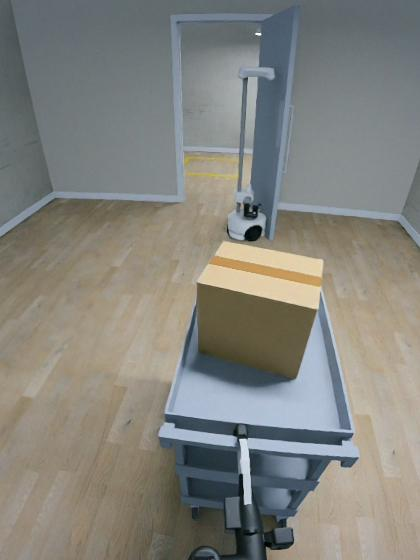

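{"fn": "move", "kwargs": {
  "r2": {"joints":{"gripper_m":0.13}},
  "blocking": false,
  "cameras": []
}}

{"fn": "wait", "kwargs": {
  "seconds": 3,
  "cameras": []
}}

{"fn": "move", "kwargs": {
  "r2": {"base":{"strafe_m":-0.055},"pace":"slow"},
  "blocking": false,
  "cameras": []
}}

{"fn": "wait", "kwargs": {
  "seconds": 3,
  "cameras": []
}}

{"fn": "move", "kwargs": {
  "r2": {"joints":{"gripper_m":-0.03}},
  "blocking": false,
  "cameras": []
}}

{"fn": "wait", "kwargs": {
  "seconds": 3,
  "cameras": ["r2_head_camera"]
}}

Scene clock: 899.70 s.
move: r2 moving
r1: as last shown
r1.lidar_m: 1.97 2.84 0.25 0.25 - 0.25 0.39 3.84 1.13 2.77 2.85 3.86
r1.motor_effort: lift_m=+19(19) arm_m=+4(4) wheel_0=-31(31) wheel_1=+29(29) wheel_2=+10(10)
r1.servo_current: wrist_yaw_rad=46(65) wrist_pitch_rad=46(46) wrist_roll_rad=39(65) gripper_m=46(46)
r1.contact_limits: strafe_m 1
r1.wrist_depth_mm: - 135 - 512 312 213 174 / - 134 134 517 317 216 175 / - 131 158 477 320 217 176 / 108 135 213 530 322 219 177 / 137 - - 535 324 220 178 / 1229 1229 198 539 195 220 178 / - 820 768 154 306 202 178
r2.base_odometry: x=-0.714 y=+0.270 heading=-2.702
r2.turned_by_wheels: +0.000
r2.turned_by_imu: +0.001
r2.base_tilt: forward=-0.7 right=+0.1
r2.lidar_m: 0.41 3.39 2.77 2.78 2.33 1.92 1.93 2.16 1.91 1.88 2.12 0.39
r2.base_status: not commanded
r2.joint_positions: lift_m=+0.660 arm_m=+0.000 wrist_yaw_rad=-0.008 wrist_pitch_rad=-0.004 wrist_roll_rad=+1.569 gripper_m=-0.003
r2.joint_status: gripper_m moving
r2.measured_speeds: all 0
r2.motor_effort: lift_m=+15(15) arm_m=+4(4) wheel_0=-2(2) wheel_1=+4(4) wheel_2=-10(11)
r2.servo_current: wrist_yaw_rad=59(78) wrist_pitch_rad=39(46) wrist_roll_rad=65(65) gripper_m=72(98)
r2.contact_limits: translate_m 0.4
r2.hand_pose: x=+0.4586 y=-0.0897 z=+0.8395 quat_wxyz=(+0.708, +0.706, -0.004, -0.001) (m; r2's base frame)
r2.wrist_depth_mm: - - - 206 206 - - / - 424 410 211 211 - - / - 442 433 161 218 - - / - 477 466 224 224 - - / - - 488 199 230 809 - / - - 186 176 233 1921 512 / - - - 112 - 1983 1255
pictures: none
No camera images: "cameras" was empty.

Scene clock: 901.53 s.
earlier move: r2 done
r1.base_odometry: x=-1.923 y=-0.458 heading=-2.431
r1.turned_by_wheels: +0.000
r1.turned_by_imu: +0.000
r1.base_tilt: forward=-1.6 right=+1.3
r1.lidar_m: 1.98 2.85 0.25 0.25 - 0.25 0.36 3.84 1.15 2.78 2.85 3.84
r1.base_status: not commanded
r1.joint_positions: lift_m=+0.124 arm_m=+0.000 wrist_yaw_rad=+3.196 wrist_pitch_rad=+0.002 wrist_roll_rad=+0.000 gripper_m=+0.056
r1.joint_status: not commanded
r1.measured_speeds: all 0
r1.motor_effort: lift_m=+19(19) arm_m=+4(4) wheel_0=-30(31) wheel_1=+29(29) wheel_2=+10(10)
r1.servo_current: wrist_yaw_rad=52(65) wrist_pitch_rad=39(52) wrist_roll_rad=39(72) gripper_m=46(46)
r1.contact_limits: strafe_m 1
r1.hand_pose: x=-0.1219 y=+0.0716 z=+0.3019 quat_wxyz=(-0.027, -0.001, +0.000, +1.000) (m; r1's base frame)
r1.wrist_depth_mm: - 134 - 508 312 214 174 / - 134 134 517 317 216 175 / - 131 158 473 320 218 176 / 108 135 213 530 322 219 177 / 137 - - 539 324 220 178 / 1229 1229 198 539 195 220 178 / - 809 768 154 307 202 178
r2.base_odometry: x=-0.714 y=+0.270 heading=-2.702
r2.turned_by_wheels: +0.000
r2.turned_by_imu: +0.001
r2.base_tilt: forward=-0.7 right=+0.1
r2.lidar_m: 0.40 3.42 2.81 2.77 2.33 1.90 1.91 2.18 1.90 1.87 2.15 0.43
r2.base_status: not commanded
r2.joint_positions: lift_m=+0.660 arm_m=+0.000 wrist_yaw_rad=-0.003 wrist_pitch_rad=-0.002 wrist_roll_rad=+1.569 gripper_m=+0.130
r2.joint_status: all done
r2.measured_speeds: all 0
r2.motor_effort: lift_m=+15(15) arm_m=+4(4) wheel_0=-2(3) wheel_1=+4(4) wheel_2=-6(11)
r2.servo_current: wrist_yaw_rad=39(78) wrist_pitch_rad=39(52) wrist_roll_rad=46(65) gripper_m=52(124)
r2.contact_limits: translate_m 0.4
r2.hand_pose: x=+0.4590 y=-0.0883 z=+0.8390 quat_wxyz=(+0.708, +0.706, -0.002, +0.000) (m; r2's base frame)
r2.wrist_depth_mm: - - 564 216 217 - - / - 415 407 223 224 - - / - 442 436 228 232 - - / - 484 473 236 240 - - / - - 504 244 245 683 - / - - 191 250 251 521 492 / - - - 112 - 1756 1229
wait: 1.83 of 3 s (r2 has come to rest)
pictures: none
No camera images: "cameras" was empty.

Scene clock: 902.03 s.
move: r2 moving
r1: as last shown
r1.lidar_m: 1.96 2.87 0.25 0.25 - 0.25 0.40 3.84 1.15 2.77 2.88 3.87
r1.motor_effort: lift_m=+19(19) arm_m=+4(4) wheel_0=-31(31) wheel_1=+29(29) wheel_2=+10(10)
r1.servo_current: wrist_yaw_rad=52(72) wrist_pitch_rad=39(46) wrist_roll_rad=46(52) gripper_m=39(46)
r1.contact_limits: strafe_m 1
r1.wrist_depth_mm: - 134 - 512 312 213 174 / - 135 134 512 315 215 175 / - 131 158 477 320 218 176 / 108 135 215 525 322 219 177 / 137 - - 535 324 220 178 / 1229 1229 198 544 195 220 178 / - 809 759 154 306 201 178
r2.base_odometry: x=-0.720 y=+0.283 heading=-2.702
r2.turned_by_wheels: +0.000
r2.turned_by_imu: +0.000
r2.base_tilt: forward=-0.7 right=+0.1
r2.lidar_m: 0.41 3.40 2.78 2.80 2.32 1.92 1.92 2.16 1.89 1.87 2.12 0.41
r2.base_status: strafe_m moving
r2.joint_positions: lift_m=+0.660 arm_m=+0.000 wrist_yaw_rad=-0.003 wrist_pitch_rad=-0.002 wrist_roll_rad=+1.569 gripper_m=+0.130
r2.joint_status: not commanded
r2.measured_speeds: translate_m=+0.000 strafe_m=-0.057 rotate_rad=+0.000 lift_m=+0.000 arm_m=+0.000 wrist_yaw_rad=+0.000 wrist_pitch_rad=+0.000 wrist_roll_rad=+0.000
r2.motor_effort: lift_m=+15(15) arm_m=+3(4) wheel_0=+8(10) wheel_1=-9(9) wheel_2=+0(5)
r2.servo_current: wrist_yaw_rad=59(59) wrist_pitch_rad=46(46) wrist_roll_rad=39(52) gripper_m=52(59)
r2.hand_pose: x=+0.4590 y=-0.0883 z=+0.8390 quat_wxyz=(+0.708, +0.706, -0.002, +0.000) (m; r2's base frame)
r2.wrist_depth_mm: - - 159 213 214 - - / - 421 407 221 220 - - / - 439 433 226 228 - - / - 473 466 234 236 - - / - 517 226 241 241 750 - / - - 189 247 248 525 512 / - - - 112 - 1756 452
pictures: none
No camera images: "cameras" was empty.

Scene clock: 903.20 s.
earlier move: r2 done
r1.base_odometry: x=-1.923 y=-0.458 heading=-2.431
r1.turned_by_wheels: +0.000
r1.turned_by_imu: +0.000
r1.base_tilt: forward=-1.6 right=+1.3
r1.lidar_m: 1.96 2.81 0.25 0.25 - 0.25 0.40 3.84 1.15 2.77 2.89 3.88
r1.base_status: not commanded
r1.joint_positions: lift_m=+0.124 arm_m=+0.000 wrist_yaw_rad=+3.196 wrist_pitch_rad=+0.002 wrist_roll_rad=+0.000 gripper_m=+0.056
r1.joint_status: not commanded
r1.measured_speeds: all 0
r1.motor_effort: lift_m=+19(19) arm_m=+4(4) wheel_0=-30(31) wheel_1=+29(29) wheel_2=+10(10)
r1.servo_current: wrist_yaw_rad=52(78) wrist_pitch_rad=39(52) wrist_roll_rad=46(65) gripper_m=46(46)
r1.contact_limits: strafe_m 1
r1.hand_pose: x=-0.1219 y=+0.0716 z=+0.3019 quat_wxyz=(-0.027, -0.001, +0.000, +1.000) (m; r1's base frame)
r1.wrist_depth_mm: - 135 - 512 312 214 174 / - 134 135 512 315 216 175 / - 131 158 473 320 218 176 / 108 135 215 530 322 219 177 / 137 - - 539 324 220 178 / 1229 1229 198 544 194 220 178 / - 809 759 154 307 201 178
r2.base_odometry: x=-0.737 y=+0.320 heading=-2.702
r2.turned_by_wheels: +0.000
r2.turned_by_imu: +0.000
r2.base_tilt: forward=-0.7 right=+0.1
r2.lidar_m: 0.42 0.46 2.84 2.82 2.37 1.95 1.91 2.18 1.84 1.82 2.07 0.39
r2.base_status: done
r2.joint_positions: lift_m=+0.660 arm_m=+0.000 wrist_yaw_rad=-0.003 wrist_pitch_rad=-0.002 wrist_roll_rad=+1.569 gripper_m=+0.130
r2.joint_status: not commanded
r2.measured_speeds: all 0
r2.motor_effort: lift_m=+15(15) arm_m=+4(4) wheel_0=+6(10) wheel_1=-4(9) wheel_2=+0(5)
r2.servo_current: wrist_yaw_rad=46(59) wrist_pitch_rad=39(46) wrist_roll_rad=46(59) gripper_m=52(59)
r2.hand_pose: x=+0.4590 y=-0.0883 z=+0.8390 quat_wxyz=(+0.708, +0.706, -0.002, +0.000) (m; r2's base frame)
r2.wrist_depth_mm: - - - 206 206 1921 - / - - 156 212 211 - - / - 418 415 220 220 - - / - 455 445 226 226 - - / - 496 473 232 232 - - / - - 181 239 237 591 - / - - - 112 - 1808 480
wait: 1.17 of 3 s (r2 has come to rest)
pictures: none
No camera images: "cameras" was empty.

Scene clock: 903.70 s.
move: r2 moving
r1: as last shown
r1.base_tilt: forward=-1.6 right=+1.2
r1.lidar_m: 1.95 2.86 0.25 0.29 - 0.25 0.38 3.85 1.16 2.78 2.89 3.86
r1.servo_current: wrist_yaw_rad=39(59) wrist_pitch_rad=39(46) wrist_roll_rad=52(65) gripper_m=39(46)
r1.contact_limits: strafe_m 1
r1.wrist_depth_mm: - 134 - 512 312 213 174 / - 135 134 512 317 216 175 / - 131 158 477 320 217 176 / 108 135 214 530 320 218 177 / 137 - - 535 322 220 178 / 1229 1229 198 544 194 221 178 / - 820 759 154 307 202 178
r2.base_odometry: x=-0.737 y=+0.320 heading=-2.702
r2.turned_by_wheels: +0.000
r2.turned_by_imu: +0.000
r2.base_tilt: forward=-0.7 right=+0.0
r2.lidar_m: 0.41 0.44 2.84 2.80 2.34 1.93 1.93 2.19 1.84 1.84 2.07 0.40
r2.base_status: not commanded
r2.joint_positions: lift_m=+0.660 arm_m=+0.000 wrist_yaw_rad=-0.003 wrist_pitch_rad=-0.002 wrist_roll_rad=+1.569 gripper_m=+0.117
r2.joint_status: gripper_m moving
r2.measured_speeds: all 0
r2.motor_effort: lift_m=+15(15) arm_m=+4(4) wheel_0=+6(6) wheel_1=-5(5) wheel_2=+0(0)
r2.servo_current: wrist_yaw_rad=46(59) wrist_pitch_rad=39(46) wrist_roll_rad=59(59) gripper_m=104(104)
r2.hand_pose: x=+0.4590 y=-0.0883 z=+0.8390 quat_wxyz=(+0.708, +0.706, -0.002, +0.000) (m; r2's base frame)
r2.wrist_depth_mm: - - - 205 207 1808 - / - - 156 212 213 - - / - 418 418 220 220 - - / - 459 449 225 227 - - / - 496 225 232 233 - - / - - 189 238 201 627 - / - - - 112 - 1756 477
pictures: none
No camera images: "cameras" was empty.

Scene clock: 905.67 s.
earlier move: r2 done
r1.base_odometry: x=-1.923 y=-0.458 heading=-2.431
r1.turned_by_wheels: +0.000
r1.turned_by_imu: +0.000
r1.base_tilt: forward=-1.6 right=+1.3
r1.lidar_m: 1.97 2.85 0.25 0.25 - 0.25 0.37 3.85 1.15 2.76 2.85 3.86
r1.base_status: not commanded
r1.joint_positions: lift_m=+0.124 arm_m=+0.000 wrist_yaw_rad=+3.196 wrist_pitch_rad=+0.002 wrist_roll_rad=+0.000 gripper_m=+0.056
r1.joint_status: not commanded
r1.measured_speeds: all 0
r1.motor_effort: lift_m=+19(19) arm_m=+4(4) wheel_0=-30(31) wheel_1=+28(29) wheel_2=+10(10)
r1.servo_current: wrist_yaw_rad=46(72) wrist_pitch_rad=46(52) wrist_roll_rad=59(65) gripper_m=46(52)
r1.contact_limits: strafe_m 1
r1.hand_pose: x=-0.1219 y=+0.0716 z=+0.3019 quat_wxyz=(-0.027, -0.001, +0.000, +1.000) (m; r1's base frame)
r1.wrist_depth_mm: - 135 - 512 312 213 174 / - 134 134 517 315 216 175 / - 131 158 477 320 218 176 / 108 135 214 530 320 219 177 / 137 - - 539 324 221 178 / 1255 1205 198 544 195 220 178 / - 809 759 153 306 202 178
r2.base_odometry: x=-0.737 y=+0.320 heading=-2.702
r2.turned_by_wheels: +0.000
r2.turned_by_imu: +0.000
r2.base_tilt: forward=-0.7 right=+0.1
r2.lidar_m: 0.38 0.45 2.82 2.82 2.34 1.93 1.92 2.20 1.83 1.82 2.06 0.41
r2.base_status: not commanded
r2.joint_positions: lift_m=+0.660 arm_m=+0.000 wrist_yaw_rad=+0.000 wrist_pitch_rad=-0.003 wrist_roll_rad=+1.569 gripper_m=-0.029
r2.joint_status: all done
r2.measured_speeds: all 0
r2.motor_effort: lift_m=+15(15) arm_m=-4(4) wheel_0=+1(6) wheel_1=-2(5) wheel_2=+2(4)
r2.servo_current: wrist_yaw_rad=59(59) wrist_pitch_rad=46(46) wrist_roll_rad=46(59) gripper_m=98(364)
r2.hand_pose: x=+0.4593 y=-0.0874 z=+0.8393 quat_wxyz=(+0.708, +0.706, -0.001, +0.001) (m; r2's base frame)
r2.wrist_depth_mm: - - - 198 198 1983 - / - - 466 202 205 - - / - 427 415 154 211 - - / - 466 445 220 218 - - / - - 477 165 225 809 - / - - 182 171 180 1756 - / - - - 112 - 1921 496
wait: 1.97 of 3 s (r2 has come to rest)
pictures: r2_head_camera
Images, in order (width x height): r2_head_camera 420x560.

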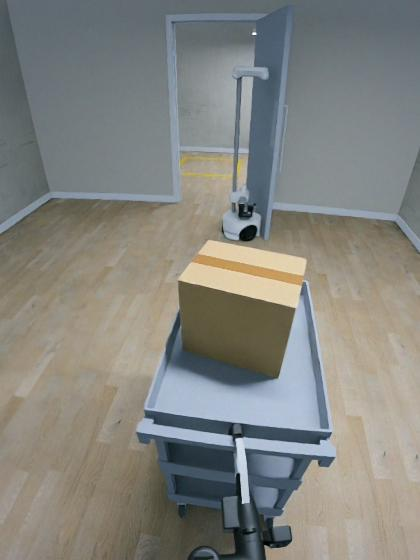

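{"fn": "move", "kwargs": {
  "r2": {"base":{"translate_m":0.04,"strafe_m":-0.45},"pace":"slow","contact_limits":{"translate_m":0.4}},
  "blocking": false,
  "cameras": []
}}

{"fn": "wait", "kwargs": {
  "seconds": 8,
  "cameras": ["r2_head_camera"]
}}

Scene clock: 917.33 s.
move: r2 moving
r1: as last shown
r1.lidar_m: 1.98 2.83 0.25 0.25 - 0.25 0.39 3.84 1.12 2.78 2.89 3.84
r1.motor_effort: lift_m=+19(19) arm_m=+4(4) wheel_0=-30(31) wheel_1=+29(29) wheel_2=+10(10)
r1.servo_current: wrist_yaw_rad=52(65) wrist_pitch_rad=39(46) wrist_roll_rad=59(65) gripper_m=46(46)
r1.contact_limits: strafe_m 1
r1.wrist_depth_mm: - 134 - 512 312 213 174 / - 135 135 517 317 216 175 / - 131 158 473 320 217 176 / 108 135 214 530 322 219 177 / 137 - - 535 324 221 178 / 1229 1229 198 539 195 220 178 / - 809 759 154 307 202 178
r2.base_odometry: x=-0.744 y=+0.332 heading=-2.701
r2.turned_by_wheels: +0.000
r2.turned_by_imu: +0.001
r2.base_tilt: forward=-0.7 right=+0.0
r2.lidar_m: 0.38 0.45 2.87 2.85 2.33 1.95 1.93 2.19 1.84 1.82 2.03 0.39
r2.base_status: translate_m moving; strafe_m moving
r2.joint_positions: lift_m=+0.660 arm_m=+0.000 wrist_yaw_rad=+0.003 wrist_pitch_rad=-0.003 wrist_roll_rad=+1.569 gripper_m=-0.029
r2.joint_status: not commanded
r2.measured_speeds: translate_m=+0.006 strafe_m=-0.052 rotate_rad=+0.002 lift_m=+0.000 arm_m=+0.000 wrist_yaw_rad=+0.027 wrist_pitch_rad=+0.000 wrist_roll_rad=+0.000
r2.motor_effort: lift_m=+15(15) arm_m=-4(4) wheel_0=+14(14) wheel_1=-5(8) wheel_2=-5(7)
r2.servo_current: wrist_yaw_rad=59(59) wrist_pitch_rad=39(46) wrist_roll_rad=59(59) gripper_m=91(104)
r2.contact_limits: translate_m 0.4
r2.hand_pose: x=+0.4596 y=-0.0865 z=+0.8393 quat_wxyz=(+0.708, +0.706, +0.000, +0.002) (m; r2's base frame)
r2.wrist_depth_mm: - - - 194 196 - - / - - 433 147 202 - - / - 427 413 207 208 - - / - 466 445 217 216 - - / - - 480 165 224 866 - / - - 182 170 181 1921 - / - - - 112 238 - 492
pictures: none
No camera images: "cameras" was empty.

Scene clock: 922.53 s.
earlier move: r2 done
r1.base_odometry: x=-1.923 y=-0.458 heading=-2.431
r1.turned_by_wheels: +0.000
r1.turned_by_imu: +0.000
r1.base_tilt: forward=-1.6 right=+1.3
r1.lidar_m: 1.90 2.28 0.25 0.25 - 0.25 0.40 3.86 1.12 2.78 2.85 3.85
r1.base_status: not commanded
r1.joint_positions: lift_m=+0.124 arm_m=+0.000 wrist_yaw_rad=+3.196 wrist_pitch_rad=+0.002 wrist_roll_rad=+0.000 gripper_m=+0.056
r1.joint_status: not commanded
r1.measured_speeds: all 0
r1.motor_effort: lift_m=+19(19) arm_m=+4(4) wheel_0=-31(31) wheel_1=+29(29) wheel_2=+10(10)
r1.servo_current: wrist_yaw_rad=46(72) wrist_pitch_rad=46(52) wrist_roll_rad=52(78) gripper_m=46(52)
r1.contact_limits: strafe_m 1
r1.hand_pose: x=-0.1219 y=+0.0716 z=+0.3019 quat_wxyz=(-0.027, -0.001, +0.000, +1.000) (m; r1's base frame)
r1.wrist_depth_mm: - 135 - 512 312 214 174 / - 134 135 517 317 216 175 / - 131 158 477 320 217 176 / 108 135 214 530 320 219 177 / 137 - - 535 324 220 178 / 1229 1229 198 539 195 220 178 / - 809 759 154 307 202 178
r2.base_odometry: x=-0.965 y=+0.710 heading=-2.702
r2.turned_by_wheels: +0.000
r2.turned_by_imu: +0.003
r2.base_tilt: forward=-0.7 right=+0.1
r2.lidar_m: 0.32 0.30 3.30 3.25 2.49 2.06 2.03 1.66 1.41 1.41 1.56 0.48
r2.base_status: done
r2.joint_positions: lift_m=+0.660 arm_m=+0.000 wrist_yaw_rad=+0.007 wrist_pitch_rad=-0.003 wrist_roll_rad=+1.569 gripper_m=-0.029
r2.joint_status: not commanded
r2.measured_speeds: all 0
r2.motor_effort: lift_m=+15(15) arm_m=-4(5) wheel_0=+6(20) wheel_1=-5(8) wheel_2=-2(7)
r2.servo_current: wrist_yaw_rad=46(72) wrist_pitch_rad=46(52) wrist_roll_rad=46(59) gripper_m=98(104)
r2.contact_limits: translate_m 0.4
r2.hand_pose: x=+0.4599 y=-0.0854 z=+0.8393 quat_wxyz=(+0.708, +0.706, +0.001, +0.004) (m; r2's base frame)
r2.wrist_depth_mm: - - - 263 - 1921 1281 / - - - 238 315 319 317 / - - - 272 285 1863 1366 / - - - 252 263 - - / - - 449 222 242 - - / - 449 183 173 181 - - / - 424 424 112 208 - -
wait: 5.20 of 8 s (r2 has come to rest)
pictures: r2_head_camera
Images, in order (width x height): r2_head_camera 420x560.

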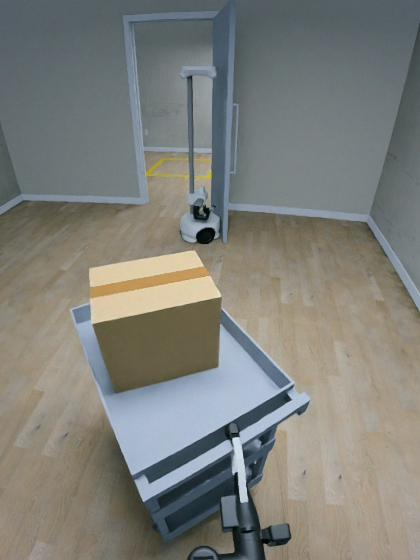

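{"fn": "move", "kwargs": {
  "r2": {"base":{"translate_m":0.25,"strafe_m":0.16},"pace":"slow","contact_limits":{"translate_m":0.4}},
  "blocking": false,
  "cameras": []
}}

{"fn": "wait", "kwargs": {
  "seconds": 8,
  "cameras": ["r2_head_camera"]
}}

Scene clock: 930.07 s.
move: r2 moving
r1: as last shown
r1.lidar_m: 1.89 2.21 0.25 0.25 - 0.25 0.40 3.82 1.14 2.78 2.90 3.86
r1.servo_current: wrist_yaw_rad=46(65) wrist_pitch_rad=39(46) wrist_roll_rad=39(46) gripper_m=39(46)
r1.contact_limits: strafe_m 1
r1.wrist_depth_mm: - 134 - 517 312 213 174 / - 134 134 517 315 216 175 / - 131 158 473 320 217 176 / 108 135 214 525 322 218 177 / 137 - - 539 324 220 178 / 1255 1229 198 539 195 221 178 / - 809 768 154 307 202 178
r2.base_odometry: x=-0.972 y=+0.698 heading=-2.703
r2.turned_by_wheels: -0.001
r2.turned_by_imu: -0.001
r2.base_tilt: forward=-0.7 right=+0.0
r2.lidar_m: 0.29 0.29 3.30 3.24 2.51 2.07 2.08 1.75 1.42 1.39 1.60 0.47
r2.base_status: translate_m moving; strafe_m moving
r2.joint_positions: lift_m=+0.660 arm_m=+0.000 wrist_yaw_rad=-0.001 wrist_pitch_rad=-0.003 wrist_roll_rad=+1.569 gripper_m=-0.029
r2.joint_status: not commanded
r2.measured_speeds: translate_m=+0.046 strafe_m=+0.029 rotate_rad=-0.004 lift_m=+0.000 arm_m=+0.000 wrist_yaw_rad=-0.038 wrist_pitch_rad=+0.000 wrist_roll_rad=+0.000
r2.motor_effort: lift_m=+15(15) arm_m=-4(4) wheel_0=-2(7) wheel_1=+9(9) wheel_2=-14(14)
r2.servo_current: wrist_yaw_rad=52(59) wrist_pitch_rad=39(52) wrist_roll_rad=39(52) gripper_m=91(104)
r2.contact_limits: translate_m 0.4
r2.hand_pose: x=+0.4592 y=-0.0877 z=+0.8393 quat_wxyz=(+0.708, +0.706, -0.001, +0.001) (m; r2's base frame)
r2.wrist_depth_mm: - - - 271 - 1808 1255 / - - - 303 319 327 325 / - - - 221 296 1863 1308 / - - - 254 265 - - / - - - 220 241 - - / - 445 180 172 182 - - / - 415 421 112 205 - -
pictures: none
No camera images: "cameras" was empty.

Scene clock: 933.70 s.
earlier move: r2 done
r1.base_odometry: x=-1.923 y=-0.458 heading=-2.431
r1.turned_by_wheels: +0.000
r1.turned_by_imu: +0.000
r1.base_tilt: forward=-1.6 right=+1.3
r1.lidar_m: 1.68 2.83 0.25 0.27 - 0.25 0.38 3.87 1.12 2.76 2.87 3.86
r1.base_status: not commanded
r1.joint_positions: lift_m=+0.124 arm_m=+0.000 wrist_yaw_rad=+3.196 wrist_pitch_rad=+0.002 wrist_roll_rad=+0.000 gripper_m=+0.056
r1.joint_status: not commanded
r1.measured_speeds: all 0
r1.motor_effort: lift_m=+19(19) arm_m=+4(4) wheel_0=-31(31) wheel_1=+29(29) wheel_2=+10(10)
r1.servo_current: wrist_yaw_rad=52(65) wrist_pitch_rad=39(52) wrist_roll_rad=52(65) gripper_m=39(52)
r1.contact_limits: strafe_m 1
r1.hand_pose: x=-0.1219 y=+0.0716 z=+0.3019 quat_wxyz=(-0.027, -0.001, +0.000, +1.000) (m; r1's base frame)
r1.wrist_depth_mm: - 135 - 512 312 213 174 / - 134 134 512 315 216 175 / - 131 158 477 320 217 176 / 108 135 215 530 322 219 177 / 137 - - 535 324 220 178 / 1229 1229 198 544 195 220 178 / - 809 759 154 307 202 178
r2.base_odometry: x=-1.123 y=+0.459 heading=-2.703
r2.turned_by_wheels: +0.000
r2.turned_by_imu: -0.004
r2.base_tilt: forward=-0.7 right=+0.1
r2.lidar_m: 0.27 0.26 3.09 3.09 2.75 2.26 2.27 1.98 1.60 1.59 1.79 0.44
r2.base_status: done
r2.joint_positions: lift_m=+0.660 arm_m=+0.000 wrist_yaw_rad=-0.010 wrist_pitch_rad=-0.003 wrist_roll_rad=+1.569 gripper_m=-0.029
r2.joint_status: not commanded
r2.measured_speeds: all 0
r2.motor_effort: lift_m=+15(15) arm_m=+3(4) wheel_0=-8(16) wheel_1=+2(9) wheel_2=-7(18)
r2.servo_current: wrist_yaw_rad=72(78) wrist_pitch_rad=46(52) wrist_roll_rad=39(65) gripper_m=98(104)
r2.contact_limits: translate_m 0.4
r2.hand_pose: x=+0.4584 y=-0.0904 z=+0.8393 quat_wxyz=(+0.708, +0.706, -0.005, -0.002) (m; r2's base frame)
r2.wrist_depth_mm: - - - 296 - 1808 1255 / - - - 306 338 340 340 / - - - 289 312 1756 1308 / - - - 208 274 1863 - / - - - 224 244 - - / - 449 181 183 182 - - / - 413 418 112 205 - -
wait: 3.63 of 8 s (r2 has come to rest)
pictures: r2_head_camera
Images, in order (width x height): r2_head_camera 420x560.

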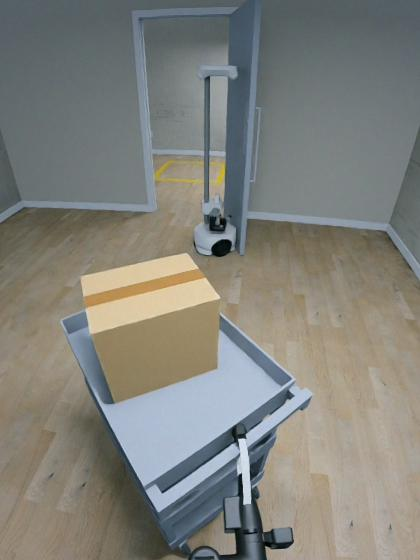

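{"fn": "move", "kwargs": {
  "r2": {"base":{"translate_m":0.08,"strafe_m":0.45},"pace":"slow","contact_limits":{"translate_m":0.4}},
  "blocking": false,
  "cameras": []
}}

{"fn": "wait", "kwargs": {
  "seconds": 8,
  "cameras": ["r2_head_camera"]
}}

Scene clock: 942.77 s.
move: r2 moving
r1: as last shown
r1.lidar_m: 1.69 2.88 0.25 0.25 - 0.25 0.35 3.86 1.15 2.77 2.86 3.81
r1.servo_current: wrist_yaw_rad=52(52) wrist_pitch_rad=39(46) wrist_roll_rad=52(59) gripper_m=39(46)
r1.contact_limits: strafe_m 1
r1.wrist_depth_mm: - 134 - 512 312 213 174 / - 135 135 517 315 216 175 / - 131 158 477 319 218 176 / 108 135 214 530 322 219 177 / 137 - - 535 324 220 178 / 1205 1205 198 544 194 220 178 / - 809 759 153 307 202 178
r2.base_odometry: x=-1.120 y=+0.446 heading=-2.705
r2.turned_by_wheels: -0.002
r2.turned_by_imu: -0.002
r2.base_tilt: forward=-0.7 right=+0.1
r2.lidar_m: 0.25 0.27 3.07 3.05 2.76 2.27 2.26 1.97 1.60 1.60 1.81 0.47
r2.base_status: translate_m moving; strafe_m moving
r2.joint_positions: lift_m=+0.660 arm_m=+0.000 wrist_yaw_rad=-0.010 wrist_pitch_rad=-0.003 wrist_roll_rad=+1.569 gripper_m=-0.029
r2.joint_status: not commanded
r2.measured_speeds: translate_m=+0.010 strafe_m=+0.050 rotate_rad=-0.004 lift_m=+0.000 arm_m=+0.000 wrist_yaw_rad=-0.007 wrist_pitch_rad=+0.000 wrist_roll_rad=+0.000
r2.motor_effort: lift_m=+15(15) arm_m=+4(4) wheel_0=-16(16) wheel_1=+8(8) wheel_2=-11(11)
r2.servo_current: wrist_yaw_rad=72(72) wrist_pitch_rad=39(46) wrist_roll_rad=46(52) gripper_m=91(98)
r2.contact_limits: translate_m 0.4
r2.hand_pose: x=+0.4583 y=-0.0904 z=+0.8393 quat_wxyz=(+0.708, +0.706, -0.005, -0.003) (m; r2's base frame)
r2.wrist_depth_mm: - - - 300 - 1863 1229 / - - - 309 345 345 342 / - - - 287 315 1756 1336 / - - - 208 276 1921 - / - - - 196 241 - - / - 449 180 182 183 - - / - 407 415 112 203 - -
pictures: none
No camera images: "cameras" was empty.

Scene clock: 948.07 s.
earlier move: r2 done
r1.base_odometry: x=-1.923 y=-0.458 heading=-2.431
r1.turned_by_wheels: +0.000
r1.turned_by_imu: +0.000
r1.base_tilt: forward=-1.6 right=+1.3
r1.lidar_m: 1.62 2.84 0.25 0.25 - 0.25 0.39 3.84 1.14 2.76 2.84 1.88
r1.base_status: not commanded
r1.joint_positions: lift_m=+0.124 arm_m=+0.000 wrist_yaw_rad=+3.196 wrist_pitch_rad=+0.002 wrist_roll_rad=+0.000 gripper_m=+0.056
r1.joint_status: not commanded
r1.measured_speeds: all 0
r1.motor_effort: lift_m=+19(19) arm_m=+4(4) wheel_0=-31(31) wheel_1=+29(29) wheel_2=+10(10)
r1.servo_current: wrist_yaw_rad=59(65) wrist_pitch_rad=39(52) wrist_roll_rad=59(65) gripper_m=39(52)
r1.contact_limits: strafe_m 1
r1.hand_pose: x=-0.1219 y=+0.0716 z=+0.3019 quat_wxyz=(-0.027, -0.001, +0.000, +1.000) (m; r1's base frame)
r1.wrist_depth_mm: - 135 - 517 312 213 174 / - 134 135 517 317 215 175 / - 131 158 473 319 218 176 / 108 135 215 530 320 219 177 / 137 - - 539 324 220 178 / 1229 1229 198 544 195 220 178 / - 809 759 154 306 202 178
r2.base_odometry: x=-1.005 y=+0.018 heading=-2.704
r2.turned_by_wheels: +0.001
r2.turned_by_imu: +0.000
r2.base_tilt: forward=-0.7 right=+0.1
r2.lidar_m: 0.33 0.34 2.65 2.62 2.74 2.29 2.25 2.53 2.07 2.05 2.31 0.44
r2.base_status: done
r2.joint_positions: lift_m=+0.660 arm_m=+0.000 wrist_yaw_rad=-0.009 wrist_pitch_rad=-0.003 wrist_roll_rad=+1.569 gripper_m=-0.029
r2.joint_status: not commanded
r2.measured_speeds: all 0
r2.motor_effort: lift_m=+15(15) arm_m=+4(4) wheel_0=-9(18) wheel_1=+3(8) wheel_2=-5(13)
r2.servo_current: wrist_yaw_rad=46(78) wrist_pitch_rad=46(46) wrist_roll_rad=46(59) gripper_m=85(98)
r2.contact_limits: translate_m 0.4
r2.hand_pose: x=+0.4585 y=-0.0901 z=+0.8393 quat_wxyz=(+0.708, +0.706, -0.004, -0.002) (m; r2's base frame)
r2.wrist_depth_mm: - - - 215 285 291 287 / - - - 263 268 1921 1336 / - - - 252 258 - - / - - - 188 244 - - / - 459 449 217 235 - - / - 452 183 172 224 - - / - 449 442 112 217 - -
wait: 5.30 of 8 s (r2 has come to rest)
pictures: r2_head_camera
Images, in order (width x height): r2_head_camera 420x560.

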